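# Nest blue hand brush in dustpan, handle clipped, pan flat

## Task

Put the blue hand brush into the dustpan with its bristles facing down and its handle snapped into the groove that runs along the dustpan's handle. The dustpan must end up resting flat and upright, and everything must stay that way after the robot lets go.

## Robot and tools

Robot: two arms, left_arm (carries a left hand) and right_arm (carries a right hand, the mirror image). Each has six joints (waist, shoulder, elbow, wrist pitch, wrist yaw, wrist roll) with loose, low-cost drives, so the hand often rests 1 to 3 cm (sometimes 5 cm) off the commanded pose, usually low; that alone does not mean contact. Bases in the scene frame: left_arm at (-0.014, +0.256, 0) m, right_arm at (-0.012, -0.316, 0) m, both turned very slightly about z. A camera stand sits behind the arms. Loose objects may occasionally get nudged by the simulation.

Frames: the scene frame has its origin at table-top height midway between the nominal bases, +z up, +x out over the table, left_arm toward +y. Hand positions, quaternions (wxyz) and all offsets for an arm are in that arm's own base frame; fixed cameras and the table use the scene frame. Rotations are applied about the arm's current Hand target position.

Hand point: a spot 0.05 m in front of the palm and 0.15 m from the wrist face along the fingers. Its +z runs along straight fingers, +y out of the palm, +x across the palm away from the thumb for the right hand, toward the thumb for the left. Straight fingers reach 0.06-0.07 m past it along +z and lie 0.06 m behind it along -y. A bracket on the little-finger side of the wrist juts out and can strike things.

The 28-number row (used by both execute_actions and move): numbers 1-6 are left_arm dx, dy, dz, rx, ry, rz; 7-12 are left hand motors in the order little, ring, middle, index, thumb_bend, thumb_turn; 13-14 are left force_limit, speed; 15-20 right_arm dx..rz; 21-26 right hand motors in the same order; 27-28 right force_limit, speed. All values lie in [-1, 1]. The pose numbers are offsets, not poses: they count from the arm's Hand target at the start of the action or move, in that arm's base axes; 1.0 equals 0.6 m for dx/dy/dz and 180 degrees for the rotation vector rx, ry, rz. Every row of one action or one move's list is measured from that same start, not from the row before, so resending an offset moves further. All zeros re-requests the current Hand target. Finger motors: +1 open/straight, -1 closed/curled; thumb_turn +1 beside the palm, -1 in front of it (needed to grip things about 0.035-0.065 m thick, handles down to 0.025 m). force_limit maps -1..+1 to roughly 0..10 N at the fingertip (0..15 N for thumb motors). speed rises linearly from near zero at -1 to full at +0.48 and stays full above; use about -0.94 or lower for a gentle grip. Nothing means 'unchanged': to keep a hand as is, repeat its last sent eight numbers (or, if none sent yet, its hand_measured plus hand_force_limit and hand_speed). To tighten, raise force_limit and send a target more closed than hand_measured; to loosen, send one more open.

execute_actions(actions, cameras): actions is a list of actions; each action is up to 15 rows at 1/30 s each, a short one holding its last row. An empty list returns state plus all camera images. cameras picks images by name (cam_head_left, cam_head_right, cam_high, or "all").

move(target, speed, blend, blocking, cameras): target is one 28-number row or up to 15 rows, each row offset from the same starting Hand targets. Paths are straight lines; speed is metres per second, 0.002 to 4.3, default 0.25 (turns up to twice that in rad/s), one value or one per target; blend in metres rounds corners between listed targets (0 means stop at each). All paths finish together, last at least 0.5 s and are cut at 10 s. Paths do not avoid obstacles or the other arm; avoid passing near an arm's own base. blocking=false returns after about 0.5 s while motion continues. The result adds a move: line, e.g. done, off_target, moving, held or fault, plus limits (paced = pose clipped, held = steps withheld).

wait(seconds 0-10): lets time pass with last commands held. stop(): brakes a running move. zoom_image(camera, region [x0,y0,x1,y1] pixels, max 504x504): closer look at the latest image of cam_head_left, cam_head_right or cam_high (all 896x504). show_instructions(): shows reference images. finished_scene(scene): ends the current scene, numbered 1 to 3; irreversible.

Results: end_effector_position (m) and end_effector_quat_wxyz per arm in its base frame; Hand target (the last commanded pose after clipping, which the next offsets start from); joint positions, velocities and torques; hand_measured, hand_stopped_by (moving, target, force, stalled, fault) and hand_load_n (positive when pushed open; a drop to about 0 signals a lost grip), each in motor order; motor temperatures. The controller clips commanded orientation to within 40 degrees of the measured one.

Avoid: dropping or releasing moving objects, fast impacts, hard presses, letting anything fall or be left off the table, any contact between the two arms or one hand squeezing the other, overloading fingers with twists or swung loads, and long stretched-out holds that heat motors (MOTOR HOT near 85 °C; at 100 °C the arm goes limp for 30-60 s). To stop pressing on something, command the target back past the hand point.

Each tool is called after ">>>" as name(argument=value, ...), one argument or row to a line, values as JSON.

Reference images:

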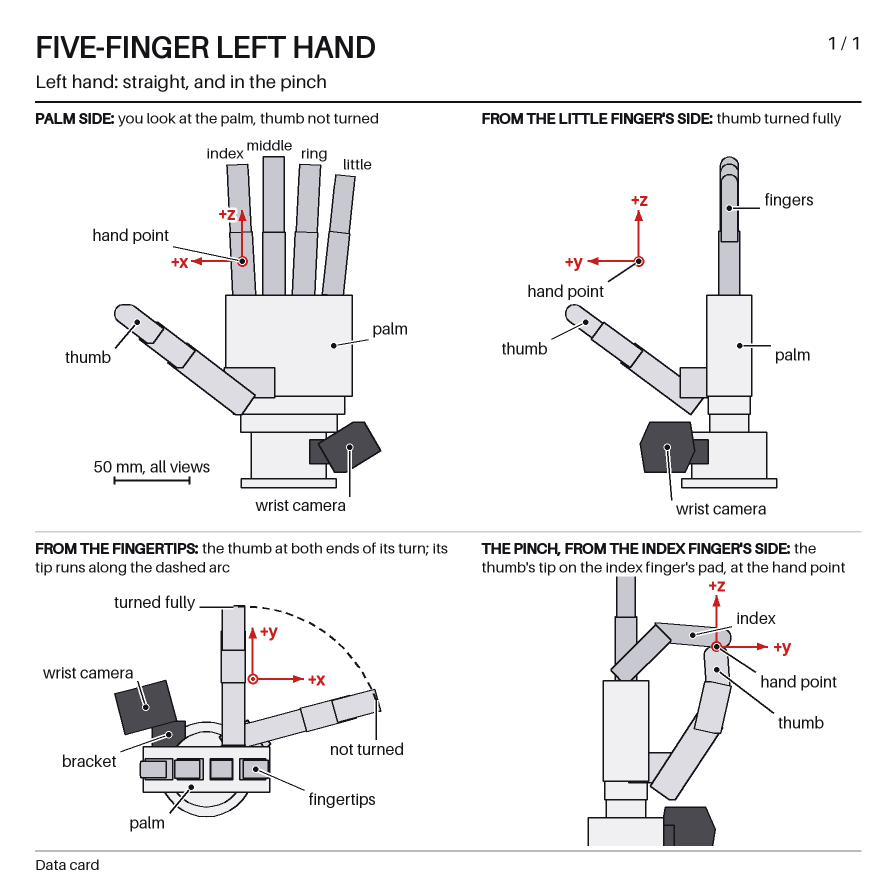

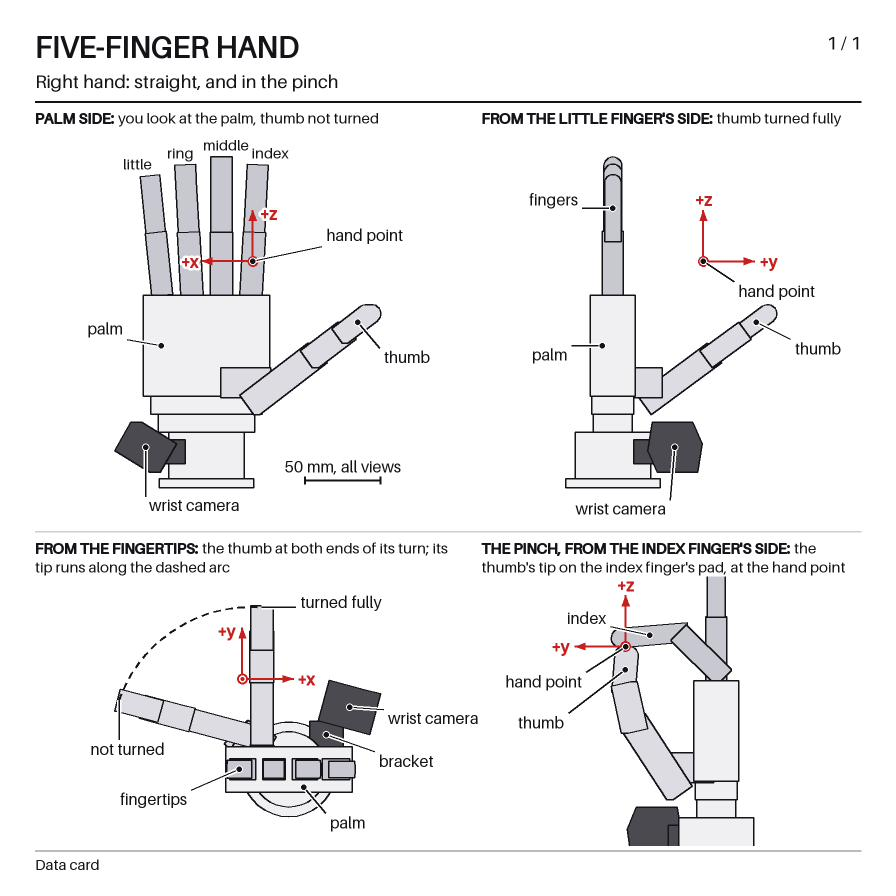

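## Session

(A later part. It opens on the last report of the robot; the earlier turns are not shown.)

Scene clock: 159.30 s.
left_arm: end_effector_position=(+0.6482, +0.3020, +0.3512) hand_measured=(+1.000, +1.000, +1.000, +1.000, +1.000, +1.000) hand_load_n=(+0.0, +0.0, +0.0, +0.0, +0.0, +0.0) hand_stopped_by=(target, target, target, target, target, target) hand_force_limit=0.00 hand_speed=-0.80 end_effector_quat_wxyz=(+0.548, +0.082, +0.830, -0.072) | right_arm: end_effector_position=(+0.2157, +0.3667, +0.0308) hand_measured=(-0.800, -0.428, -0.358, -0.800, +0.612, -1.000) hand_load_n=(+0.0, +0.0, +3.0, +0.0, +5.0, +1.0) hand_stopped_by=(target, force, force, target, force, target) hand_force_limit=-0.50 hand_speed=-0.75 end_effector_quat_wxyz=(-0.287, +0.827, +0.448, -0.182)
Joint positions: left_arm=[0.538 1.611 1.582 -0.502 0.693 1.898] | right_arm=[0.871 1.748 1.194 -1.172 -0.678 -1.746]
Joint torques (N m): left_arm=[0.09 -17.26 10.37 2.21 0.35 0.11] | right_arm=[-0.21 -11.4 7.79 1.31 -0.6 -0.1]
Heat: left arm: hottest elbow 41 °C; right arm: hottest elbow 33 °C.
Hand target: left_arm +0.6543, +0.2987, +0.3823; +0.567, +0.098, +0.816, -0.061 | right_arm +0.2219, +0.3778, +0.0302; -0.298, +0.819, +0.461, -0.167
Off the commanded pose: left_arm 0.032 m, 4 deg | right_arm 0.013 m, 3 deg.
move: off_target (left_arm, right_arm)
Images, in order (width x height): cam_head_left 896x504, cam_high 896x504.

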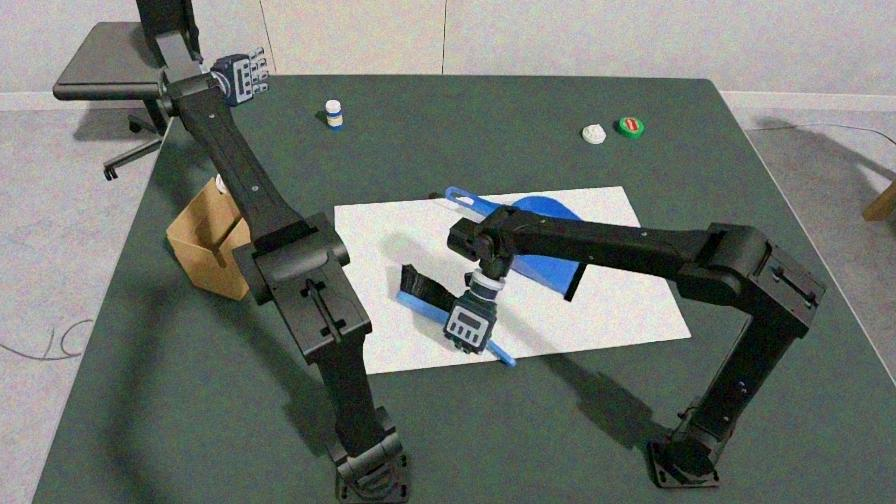

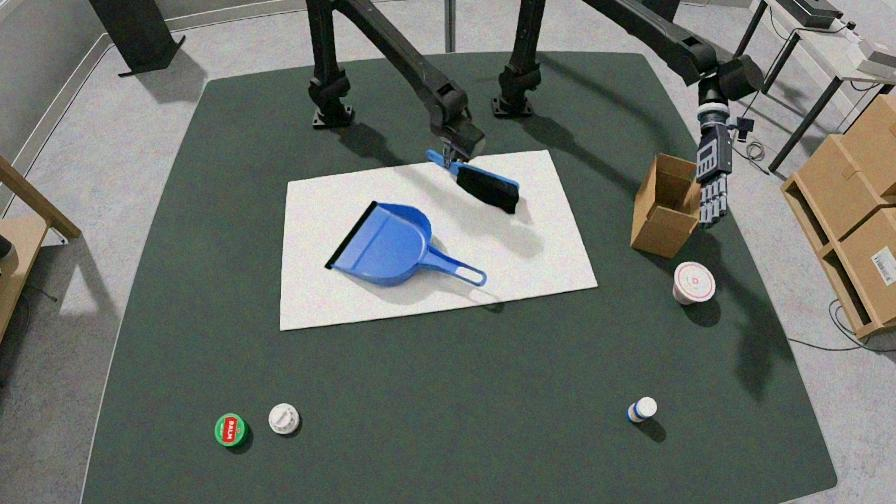

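>>> move(
  target=[0,0,0,0,0,0,1,1,1,1,1,1,0,-0.8,0,0,0,0,0,0,-0.85,-0.7,-0.7,-0.85,0.2,-1,-0.1,-0.8],
)

>>> move(
  target=[0,0,0,0,0,0,1,1,1,1,1,1,0,-0.8,0,0,0.1,0,0,0,-0.85,-0.7,-0.7,-0.85,0.2,-1,-0.1,-0.8],
  speed=0.1,
  cameras=["cam_head_left", "cam_high"],
)

>>> zoom_image(
  camera="cam_high",
  region=[380, 90, 560, 230],
)

>>> zoom_image(
  camera="cam_head_left",
  region=[380, 230, 560, 370],
)

Scene clock: 163.93 s.
left_arm: end_effector_position=(+0.6482, +0.3020, +0.3512) hand_measured=(+1.000, +1.000, +1.000, +1.000, +1.000, +1.000) hand_load_n=(+0.0, +0.0, +0.0, +0.0, +0.0, +0.0) hand_stopped_by=(target, target, target, target, target, target) hand_force_limit=0.00 hand_speed=-0.80 end_effector_quat_wxyz=(+0.548, +0.082, +0.830, -0.072) | right_arm: end_effector_position=(+0.2129, +0.3683, +0.0308) hand_measured=(-0.850, -0.700, -0.372, -0.850, +0.610, -1.000) hand_load_n=(+0.0, +0.0, +6.0, +0.0, +8.0, +0.5) hand_stopped_by=(target, target, force, target, force, target) hand_force_limit=-0.10 hand_speed=-0.80 end_effector_quat_wxyz=(-0.286, +0.826, +0.451, -0.183)
Joint positions: left_arm=[0.538 1.611 1.582 -0.502 0.693 1.898] | right_arm=[0.879 1.748 1.194 -1.172 -0.678 -1.746]
Joint torques (N m): left_arm=[0.15 -17.26 10.33 2.17 0.34 0.1] | right_arm=[-0.5 -11.69 7.94 1.37 -0.59 -0.12]
Heat: left arm: hottest elbow 41 °C; right arm: hottest waist 32 °C.
Hand target: left_arm +0.6543, +0.2987, +0.3823; +0.567, +0.098, +0.816, -0.061 | right_arm +0.2219, +0.3778, +0.0302; -0.298, +0.819, +0.461, -0.167
Off the commanded pose: left_arm 0.032 m, 4 deg | right_arm 0.013 m, 3 deg.
move: off_target (left_arm, right_arm)

Scene clock: 165.53 s.
left_arm: end_effector_position=(+0.6482, +0.3020, +0.3512) hand_measured=(+1.000, +1.000, +1.000, +1.000, +1.000, +1.000) hand_load_n=(+0.0, +0.0, +0.0, +0.0, +0.0, +0.0) hand_stopped_by=(target, target, target, target, target, target) hand_force_limit=0.00 hand_speed=-0.80 end_effector_quat_wxyz=(+0.548, +0.082, +0.830, -0.072) | right_arm: end_effector_position=(+0.2069, +0.3618, +0.0586) hand_measured=(-0.850, -0.700, -0.372, -0.850, +0.610, -1.000) hand_load_n=(+0.0, +0.0, +5.0, +0.0, +8.5, +1.5) hand_stopped_by=(target, target, force, target, force, target) hand_force_limit=-0.10 hand_speed=-0.80 end_effector_quat_wxyz=(-0.280, +0.826, +0.448, -0.198)
Joint positions: left_arm=[0.538 1.611 1.582 -0.502 0.693 1.898] | right_arm=[0.881 1.714 1.224 -1.271 -0.678 -1.752]
Joint torques (N m): left_arm=[0.03 -17.26 10.39 2.17 0.34 0.11] | right_arm=[-0.73 -14.33 11.82 -0.16 -0.56 -0.11]
Heat: left arm: hottest elbow 42 °C; right arm: hottest elbow 33 °C.
Hand target: left_arm +0.6543, +0.2987, +0.3823; +0.567, +0.098, +0.816, -0.061 | right_arm +0.2219, +0.3778, +0.0902; -0.298, +0.819, +0.461, -0.167
Off the commanded pose: left_arm 0.032 m, 4 deg | right_arm 0.038 m, 4 deg.
move: off_target (left_arm, right_arm)
Images, in order (width x height): cam_head_left 896x504, cam_high 896x504.

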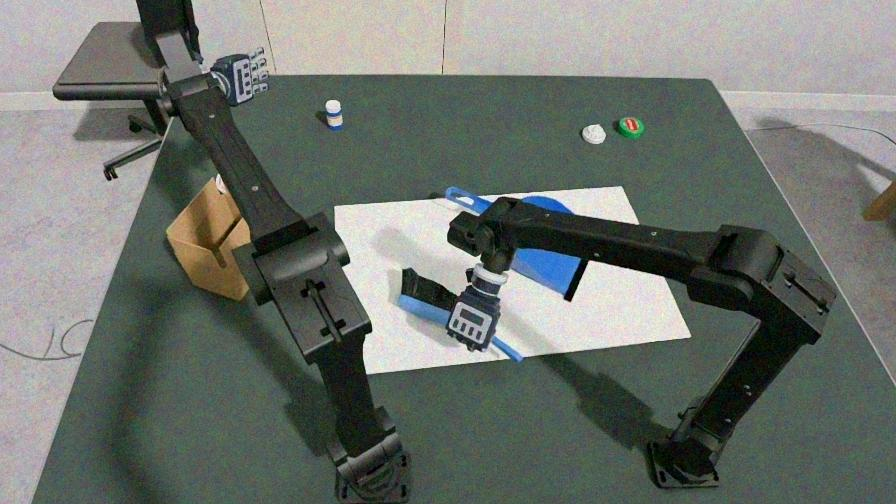

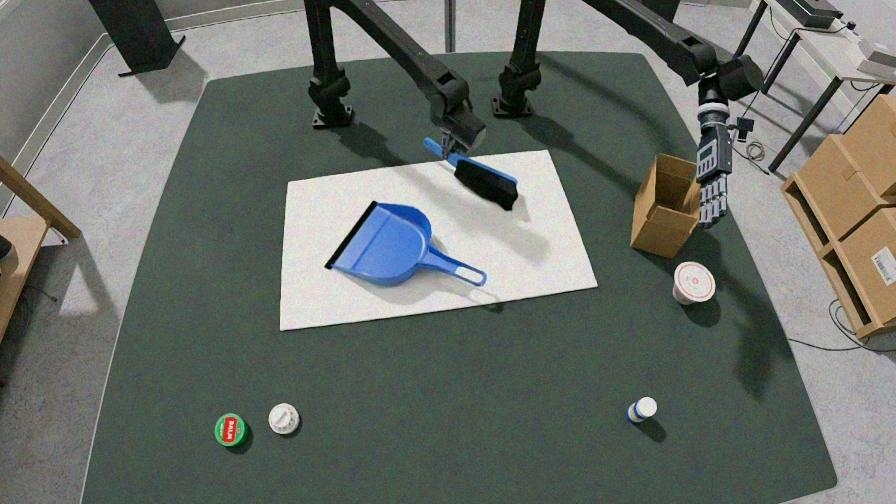

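Scaled by 2.800 from the camera's 896x504 image, which has a finer 1280x720 frame.

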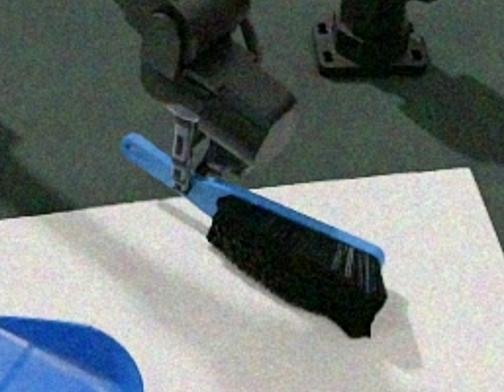

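Scaled by 2.800 from the camera's 896x504 image, which has a finer 1280x720 frame.

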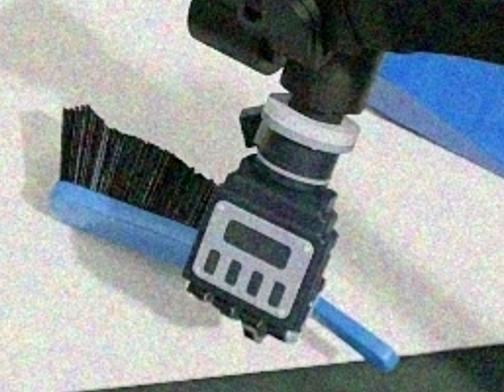

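>>> move(
  target=[0,0,0,0,0,0,1,1,1,1,1,1,0,-0.8,0,0,0.2,0,0,0,-0.85,-0.7,-0.7,-0.85,0.2,-1,-0.1,-0.8],
  speed=0.12,
  cameras=["cam_head_left", "cam_high"],
)

>>> zoom_image(
  camera="cam_high",
  region=[380, 70, 560, 210],
)

>>> zoom_image(
  camera="cam_head_left",
  region=[380, 230, 560, 370],
)

Scene clock: 170.70 s.
left_arm: end_effector_position=(+0.6482, +0.3020, +0.3512) hand_measured=(+1.000, +1.000, +1.000, +1.000, +1.000, +1.000) hand_load_n=(+0.0, +0.0, +0.0, +0.0, +0.0, +0.0) hand_stopped_by=(target, target, target, target, target, target) hand_force_limit=0.00 hand_speed=-0.80 end_effector_quat_wxyz=(+0.548, +0.082, +0.830, -0.072) | right_arm: end_effector_position=(+0.2113, +0.3682, +0.1752) hand_measured=(-0.850, -0.700, -0.372, -0.850, +0.610, -1.000) hand_load_n=(+0.0, +0.5, +4.5, +0.0, +7.0, +1.5) hand_stopped_by=(target, target, force, target, force, target) hand_force_limit=-0.10 hand_speed=-0.80 end_effector_quat_wxyz=(-0.279, +0.825, +0.448, -0.199)
Joint positions: left_arm=[0.538 1.611 1.582 -0.502 0.693 1.898] | right_arm=[0.882 1.634 1.445 -1.575 -0.678 -1.752]
Joint torques (N m): left_arm=[0.03 -17.2 10.39 2.19 0.34 0.1] | right_arm=[-0.09 -14.27 13.3 -0.09 -0.58 -0.1]
Heat: left arm: hottest elbow 42 °C; right arm: hottest elbow 33 °C.
Hand target: left_arm +0.6543, +0.2987, +0.3823; +0.567, +0.098, +0.816, -0.061 | right_arm +0.2219, +0.3778, +0.2102; -0.298, +0.819, +0.461, -0.167
Off the commanded pose: left_arm 0.032 m, 4 deg | right_arm 0.038 m, 5 deg.
move: off_target (left_arm, right_arm)
Images, in order (width x height): cam_head_left 896x504, cam_high 896x504.

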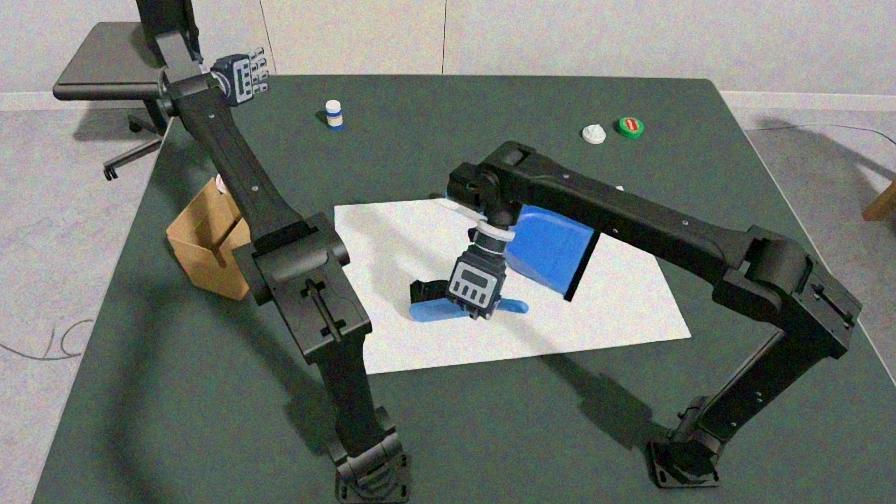

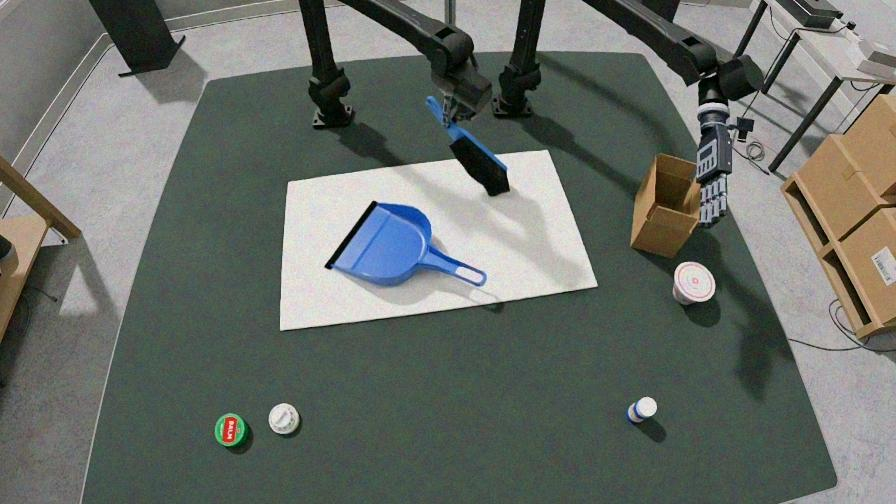

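Scaled by 2.800 from the camera's 896x504 image, which has a finer 1280x720 frame.

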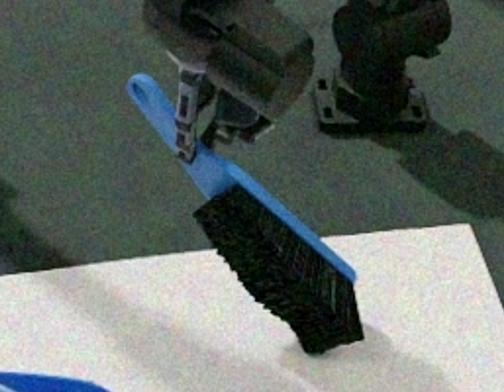

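Scaled by 2.800 from the camera's 896x504 image, which has a finer 1280x720 frame.

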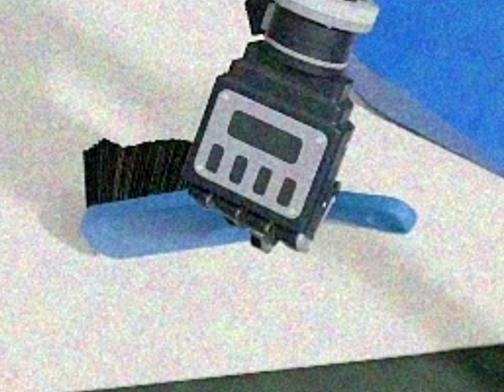

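>>> move(
  target=[0,0,0,0,0,0,1,1,1,1,1,1,0,-0.8,0,0,0.1,0,0,0,-0.85,-0.7,-0.8,-0.85,0.1,-1,0.2,-0.85],
  speed=0.12,
)

>>> move(
  target=[0,0,0,0,0,0,1,1,1,1,1,1,0,-0.8,0.1,0.2,0,0.3528,0.1182,-0.3996,-0.85,-0.7,-0.8,-0.85,0.1,-1,0.2,-0.85],
  speed=0.3,
  cameras=["all"],
)

>>> zoom_image(
  camera="cam_high",
  region=[400, 20, 620, 190],
)

>>> zoom_image(
  camera="cam_head_left",
  region=[330, 150, 560, 350],
)

Scene clock: 216.43 s.
left_arm: end_effector_position=(+0.6482, +0.3020, +0.3512) hand_measured=(+1.000, +1.000, +1.000, +1.000, +1.000, +1.000) hand_load_n=(+0.0, +0.0, +0.5, +0.0, +0.0, +0.0) hand_stopped_by=(target, target, target, target, target, target) hand_force_limit=0.00 hand_speed=-0.80 end_effector_quat_wxyz=(+0.548, +0.082, +0.830, -0.072) | right_arm: end_effector_position=(+0.2122, +0.3697, +0.2342) hand_measured=(-0.850, -0.700, -0.384, -0.850, +0.608, -1.000) hand_load_n=(+0.0, +0.0, +5.5, -1.0, +9.5, +3.0) hand_stopped_by=(target, target, force, target, force, target) hand_force_limit=0.20 hand_speed=-0.85 end_effector_quat_wxyz=(-0.286, +0.827, +0.448, -0.180)
Joint positions: left_arm=[0.538 1.611 1.582 -0.502 0.693 1.898] | right_arm=[0.882 1.59 1.554 -1.678 -0.678 -1.732]
Joint torques (N m): left_arm=[0.03 -17.32 10.36 2.22 0.35 0.11] | right_arm=[-0.38 -13.74 13.68 0.03 -0.42 0.15]
Heat: left arm: hottest elbow 42 °C; right arm: hottest elbow 35 °C.
Hand target: left_arm +0.6543, +0.2987, +0.3823; +0.567, +0.098, +0.816, -0.061 | right_arm +0.2219, +0.3778, +0.2702; -0.298, +0.819, +0.461, -0.167
Off the commanded pose: left_arm 0.032 m, 4 deg | right_arm 0.038 m, 3 deg.
joint sent to its limit (right arm) — joint 4 (wrist pitch), lower limit. The joint targets are off in position, not in orientation.
move: off_target (left_arm, right_arm)

Scene clock: 220.40 s.
left_arm: end_effector_position=(+0.6482, +0.3020, +0.3512) hand_measured=(+1.000, +1.000, +1.000, +1.000, +1.000, +1.000) hand_load_n=(+0.0, +0.0, +0.0, +0.0, +0.0, +0.0) hand_stopped_by=(target, target, target, target, target, target) hand_force_limit=0.00 hand_speed=-0.80 end_effector_quat_wxyz=(+0.548, +0.082, +0.830, -0.072) | right_arm: end_effector_position=(+0.2762, +0.4927, +0.2444) hand_measured=(-0.850, -0.700, -0.384, -0.850, +0.608, -1.000) hand_load_n=(+0.0, +0.0, +6.5, -0.5, +9.5, +5.5) hand_stopped_by=(target, target, force, target, force, target) hand_force_limit=0.20 hand_speed=-0.85 end_effector_quat_wxyz=(+0.742, -0.644, +0.126, -0.135)
Joint positions: left_arm=[0.538 1.611 1.582 -0.502 0.693 1.898] | right_arm=[0.904 1.367 0.658 0.853 -0.291 0.055]
Joint torques (N m): left_arm=[0.09 -17.2 10.39 2.21 0.35 0.1] | right_arm=[-0.09 -8.18 9.7 4.15 0.16 0.12]
Heat: left arm: hottest elbow 42 °C; right arm: hottest elbow 35 °C.
Hand target: left_arm +0.6543, +0.2987, +0.3823; +0.567, +0.098, +0.816, -0.061 | right_arm +0.2819, +0.4978, +0.2702; +0.763, -0.618, +0.119, -0.147
Off the commanded pose: left_arm 0.032 m, 4 deg | right_arm 0.027 m, 4 deg.
move: off_target (left_arm, right_arm)

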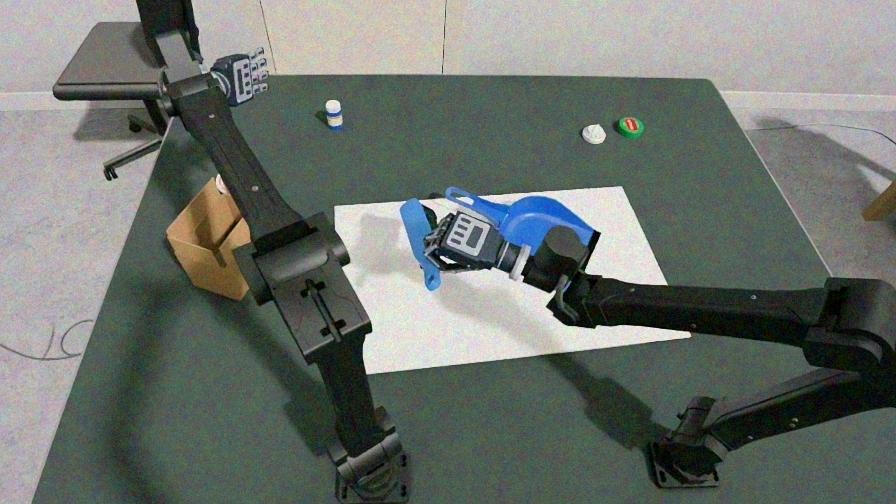

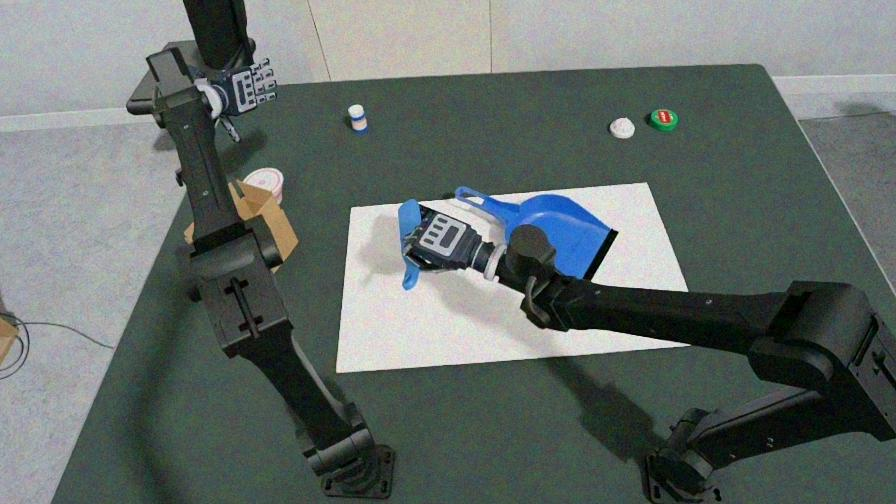

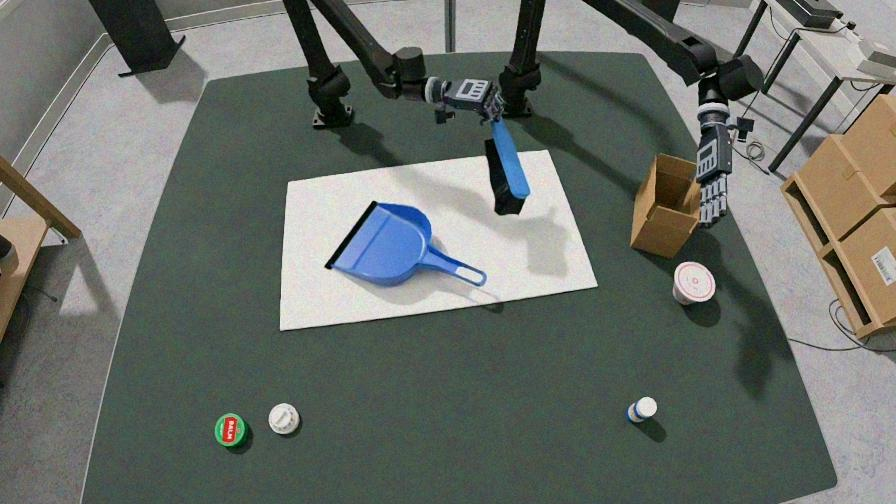

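Scaled by 2.291 from the camera's 896x504 image, which has a finer 1280x720 frame.

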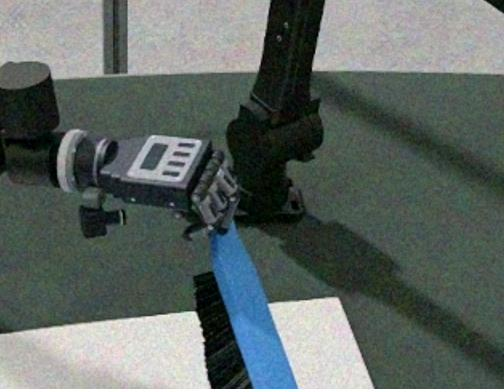

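Scaled by 2.191 from the camera's 896x504 image, which has a finer 1280x720 frame.

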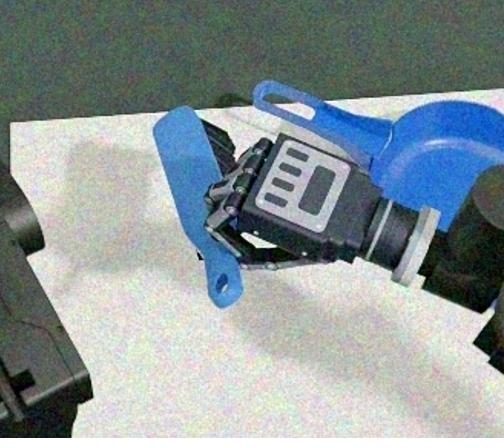

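>>> move(
  target=[0,0,0,0,0,0,1,1,1,1,1,1,0,-0.8,0.01,0.01,-0.217,0,0,0,-0.85,-0.7,-0.8,-0.85,0.1,-1,0.2,-0.85],
  speed=0.15,
  cameras=["all"],
)

>>> zoom_image(
  camera="cam_high",
  region=[400, 60, 620, 230],
)

>>> zoom_image(
  camera="cam_head_left",
  region=[330, 170, 560, 370],
)

Scene clock: 225.23 s.
left_arm: end_effector_position=(+0.6482, +0.3020, +0.3512) hand_measured=(+1.000, +1.000, +1.000, +1.000, +1.000, +1.000) hand_load_n=(+0.0, +0.0, +0.0, +0.0, +0.0, +0.0) hand_stopped_by=(target, target, target, target, target, target) hand_force_limit=0.00 hand_speed=-0.80 end_effector_quat_wxyz=(+0.548, +0.082, +0.830, -0.072) | right_arm: end_effector_position=(+0.2827, +0.4984, +0.1224) hand_measured=(-0.850, -0.700, -0.384, -0.850, +0.608, -1.000) hand_load_n=(+0.0, +0.0, +3.0, +0.0, +10.5, +1.5) hand_stopped_by=(target, target, force, target, force, target) hand_force_limit=0.20 hand_speed=-0.85 end_effector_quat_wxyz=(+0.745, -0.640, +0.120, -0.143)
Joint positions: left_arm=[0.538 1.611 1.582 -0.502 0.693 1.898] | right_arm=[0.902 1.751 0.592 1.318 -0.291 0.042]
Joint torques (N m): left_arm=[0.15 -17.32 10.39 2.21 0.35 0.11] | right_arm=[0.44 -9.93 6.2 3.92 0.09 0.15]
Heat: left arm: hottest elbow 42 °C; right arm: hottest elbow 35 °C.
Hand target: left_arm +0.6543, +0.2987, +0.3823; +0.567, +0.098, +0.816, -0.061 | right_arm +0.2879, +0.5038, +0.1400; +0.763, -0.618, +0.119, -0.147
Off the commanded pose: left_arm 0.032 m, 4 deg | right_arm 0.019 m, 3 deg.
move: off_target (left_arm, right_arm)

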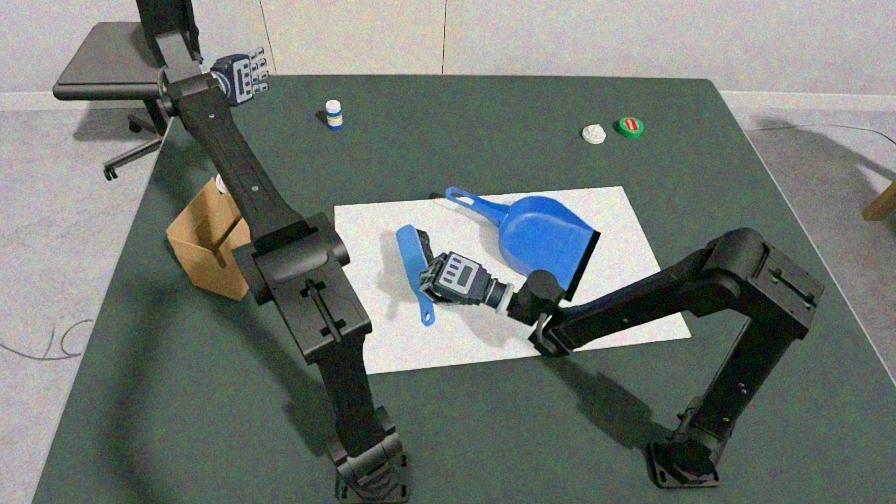

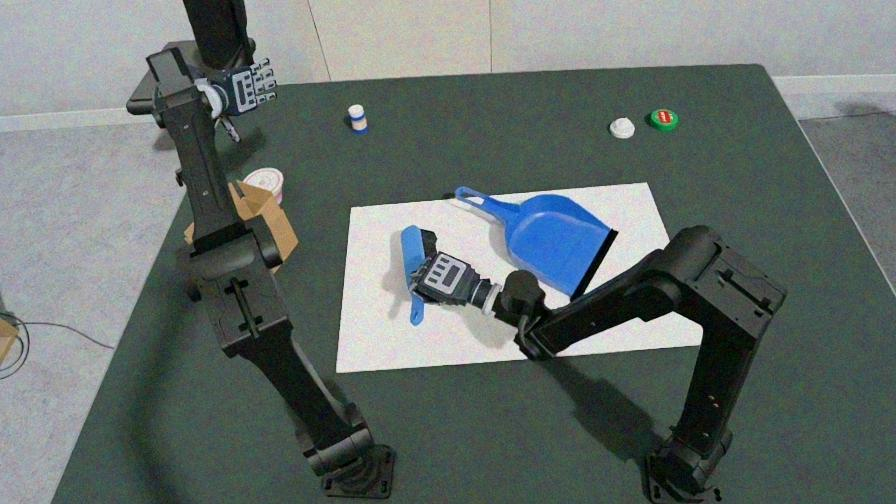

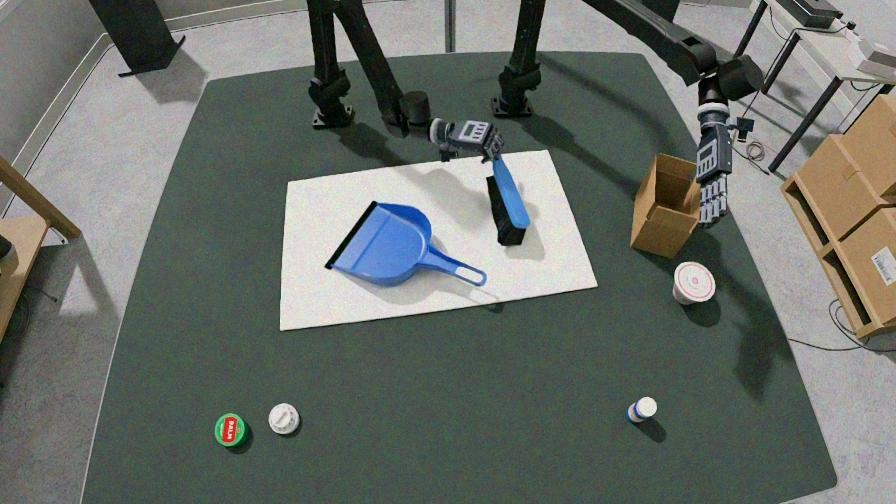

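Scaled by 2.291 from the camera's 896x504 image, which has a finer 1280x720 frame.

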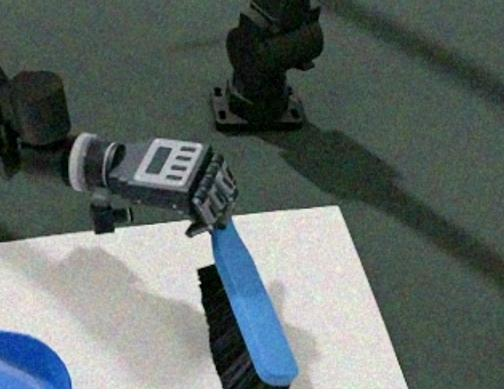

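Scaled by 2.191 from the camera's 896x504 image, which has a finer 1280x720 frame.

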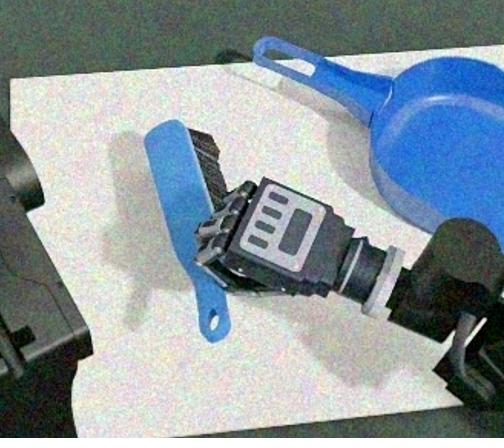

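>>> move(
  target=[0,0,0,0,0,0,1,1,1,1,1,1,0,-0.8,0,0,-0.025,0.010,-0.055,0,-0.85,-0.7,-0.8,-0.85,0.1,-1,0.2,-0.85],
  speed=0.15,
  cameras=["all"],
)

>>> zoom_image(
  camera="cam_high",
  region=[400, 60, 620, 230],
)

>>> zoom_image(
  camera="cam_head_left",
  region=[330, 170, 560, 370],
)

Scene clock: 237.57 s.
left_arm: end_effector_position=(+0.6482, +0.3020, +0.3512) hand_measured=(+1.000, +1.000, +1.000, +1.000, +1.000, +1.000) hand_load_n=(+0.0, +0.0, +0.0, +0.0, +0.0, +0.5) hand_stopped_by=(target, target, target, target, target, target) hand_force_limit=0.00 hand_speed=-0.80 end_effector_quat_wxyz=(+0.548, +0.082, +0.830, -0.072) | right_arm: end_effector_position=(+0.2812, +0.4988, +0.1069) hand_measured=(-0.850, -0.700, -0.384, -0.850, +0.608, -1.000) hand_load_n=(+0.0, +0.0, +5.0, +0.0, +10.0, +3.5) hand_stopped_by=(target, target, force, target, force, target) hand_force_limit=0.20 hand_speed=-0.85 end_effector_quat_wxyz=(+0.765, -0.615, +0.073, -0.176)
Joint positions: left_arm=[0.538 1.611 1.582 -0.502 0.693 1.898] | right_arm=[0.905 1.875 0.592 1.53 -0.312 -0.03]
Joint torques (N m): left_arm=[-0.03 -17.32 10.39 2.21 0.34 0.1] | right_arm=[0.21 -10.7 5.27 3.96 -0.1 -0.16]
Heat: left arm: hottest elbow 43 °C; right arm: hottest elbow 34 °C.
Hand target: left_arm +0.6543, +0.2987, +0.3823; +0.567, +0.098, +0.816, -0.061 | right_arm +0.2879, +0.5038, +0.1250; +0.780, -0.591, +0.055, -0.197
Off the commanded pose: left_arm 0.032 m, 4 deg | right_arm 0.020 m, 5 deg.
joint sent to its limit (right arm) — joint 4 (wrist pitch), upper limit. The joint targets are off in position, not in orientation.
move: off_target (left_arm, right_arm)

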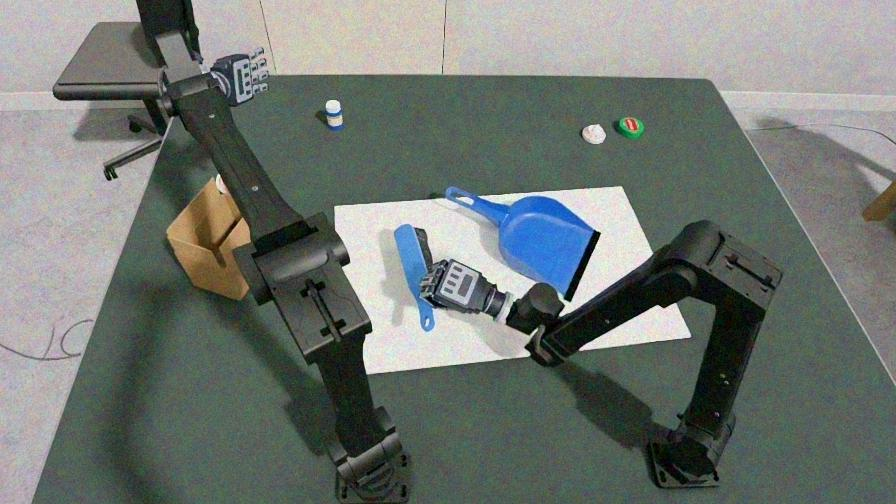

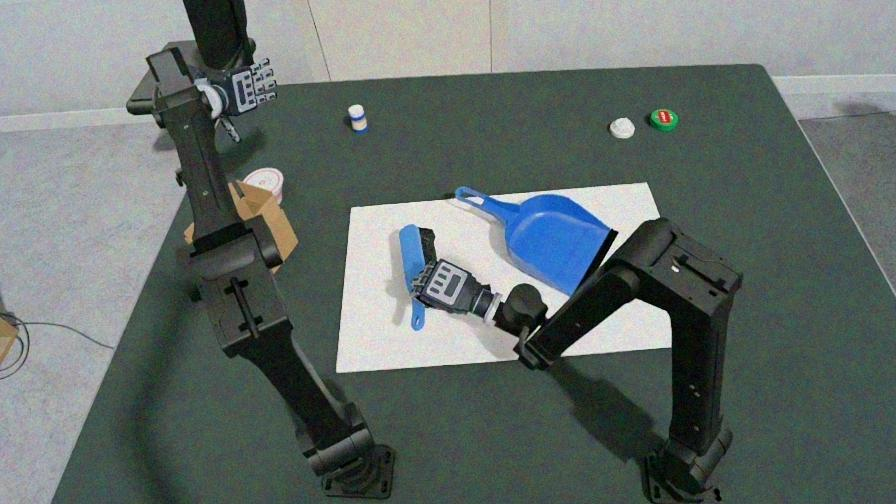

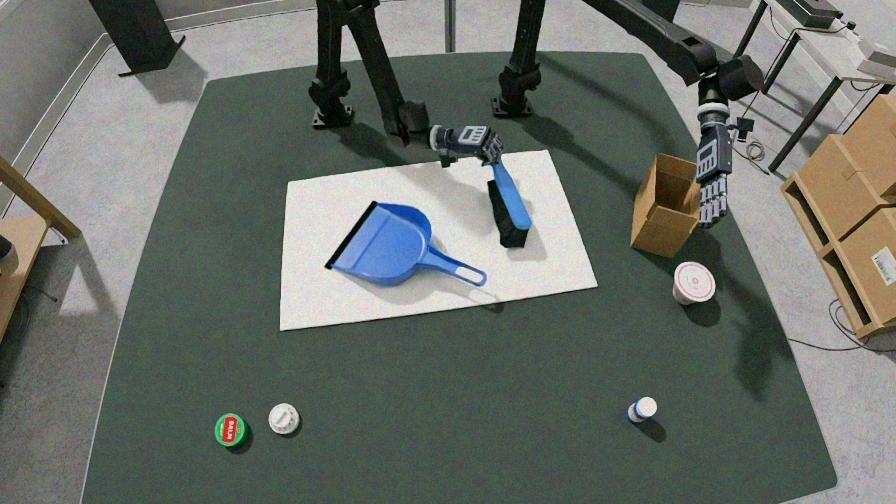

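Scaled by 2.291 from the camera's 896x504 image, which has a finer 1280x720 frame.

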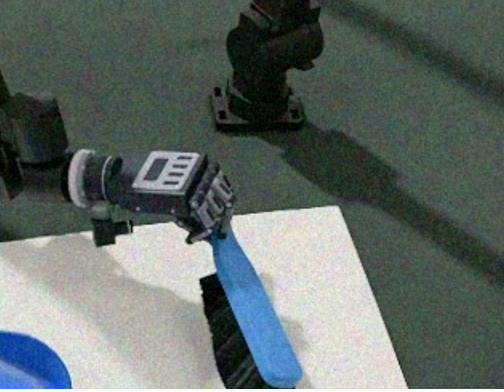

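Scaled by 2.191 from the camera's 896x504 image, which has a finer 1280x720 frame.

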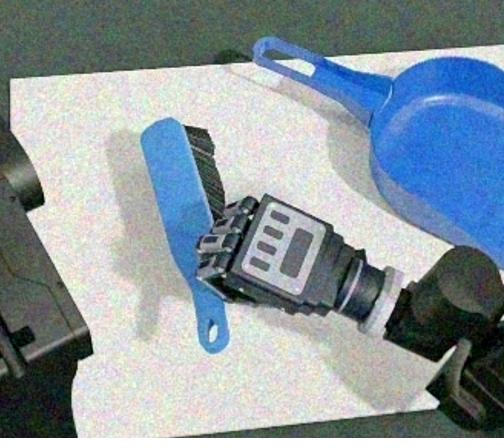

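>>> move(
  target=[
    [0,0,0,0,0,0,1,1,1,1,1,1,0,-0.8,0.15,0.05,0.0,0,0,0,-0.85,-0.7,-0.8,-0.85,0.1,-1,0.2,-0.85],
    [0,0,0,0,0,0,1,1,1,1,1,1,0,-0.8,0.15,0.05,-0.042,0,0,0,-0.85,-0.7,-0.8,-0.85,0.1,-1,0.2,-0.85],
  ],
  speed=0.15,
  cameras=["all"],
)

>>> zoom_image(
  camera="cam_high",
  region=[400, 90, 620, 260],
)

>>> zoom_image(
  camera="cam_head_left",
  region=[330, 130, 560, 330],
)

Scene clock: 243.13 s.
left_arm: end_effector_position=(+0.6482, +0.3020, +0.3512) hand_measured=(+1.000, +1.000, +1.000, +1.000, +1.000, +1.000) hand_load_n=(+0.0, +0.0, +0.0, +0.0, +0.0, +0.0) hand_stopped_by=(target, target, target, target, target, target) hand_force_limit=0.00 hand_speed=-0.80 end_effector_quat_wxyz=(+0.548, +0.082, +0.830, -0.072) | right_arm: end_effector_position=(+0.3650, +0.5270, +0.0771) hand_measured=(-0.850, -0.700, -0.384, -0.850, +0.608, -1.000) hand_load_n=(+0.5, +0.0, +2.5, -0.5, +11.0, +1.0) hand_stopped_by=(target, target, force, target, force, target) hand_force_limit=0.20 hand_speed=-0.85 end_effector_quat_wxyz=(+0.762, -0.617, +0.060, -0.187)
Joint positions: left_arm=[0.538 1.611 1.582 -0.502 0.693 1.898] | right_arm=[0.801 2.048 0.821 1.484 -0.42 -0.037]
Joint torques (N m): left_arm=[0.03 -17.26 10.39 2.19 0.35 0.1] | right_arm=[-0.62 -12.57 7.27 3.41 -0.02 0.13]
Heat: left arm: hottest elbow 43 °C; right arm: hottest elbow 34 °C.
Hand target: left_arm +0.6543, +0.2987, +0.3823; +0.567, +0.098, +0.816, -0.061 | right_arm +0.3779, +0.5338, +0.0998; +0.780, -0.591, +0.055, -0.197
Off the commanded pose: left_arm 0.032 m, 4 deg | right_arm 0.027 m, 4 deg.
move: off_target (left_arm, right_arm)

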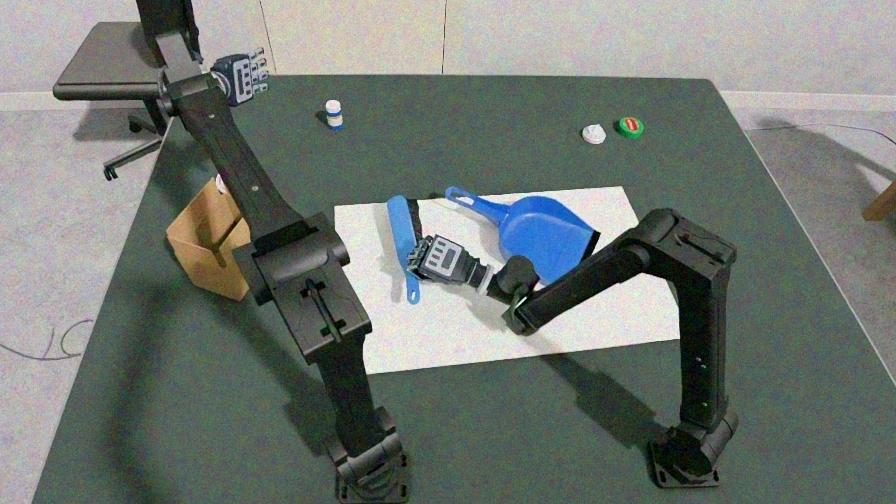

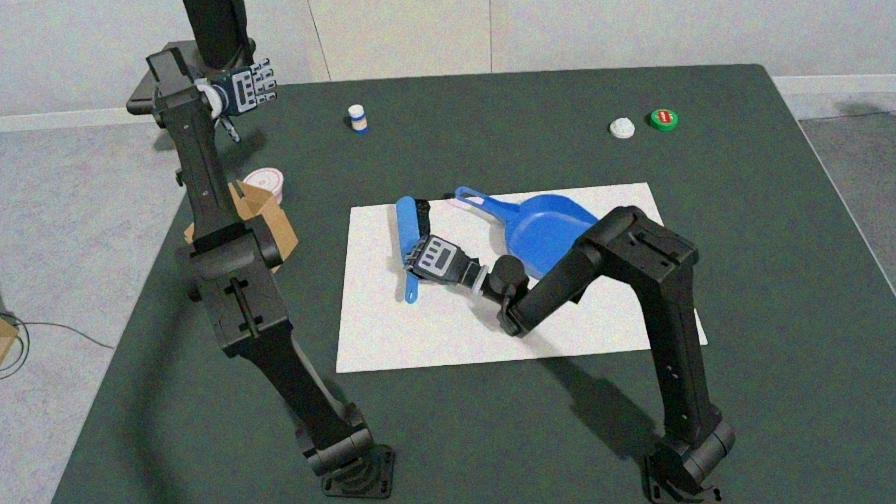

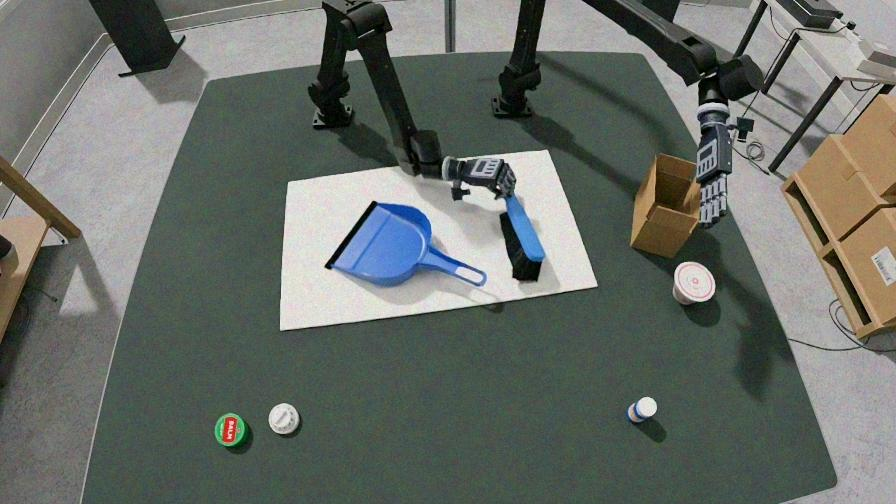

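Scaled by 2.291 from the camera's 896x504 image, which has a finer 1280x720 frame.

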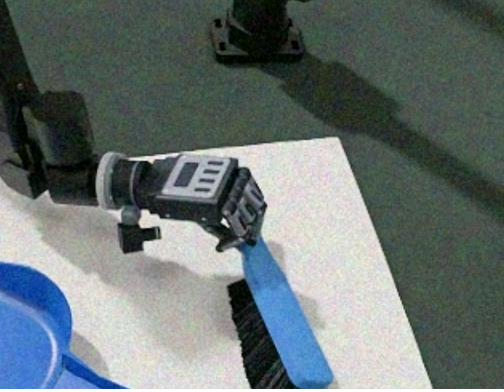

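Scaled by 2.191 from the camera's 896x504 image, which has a finer 1280x720 frame.

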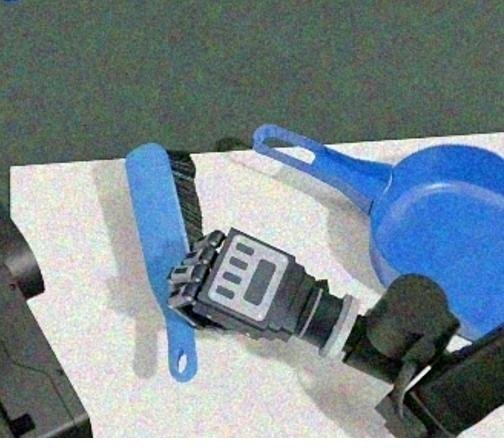

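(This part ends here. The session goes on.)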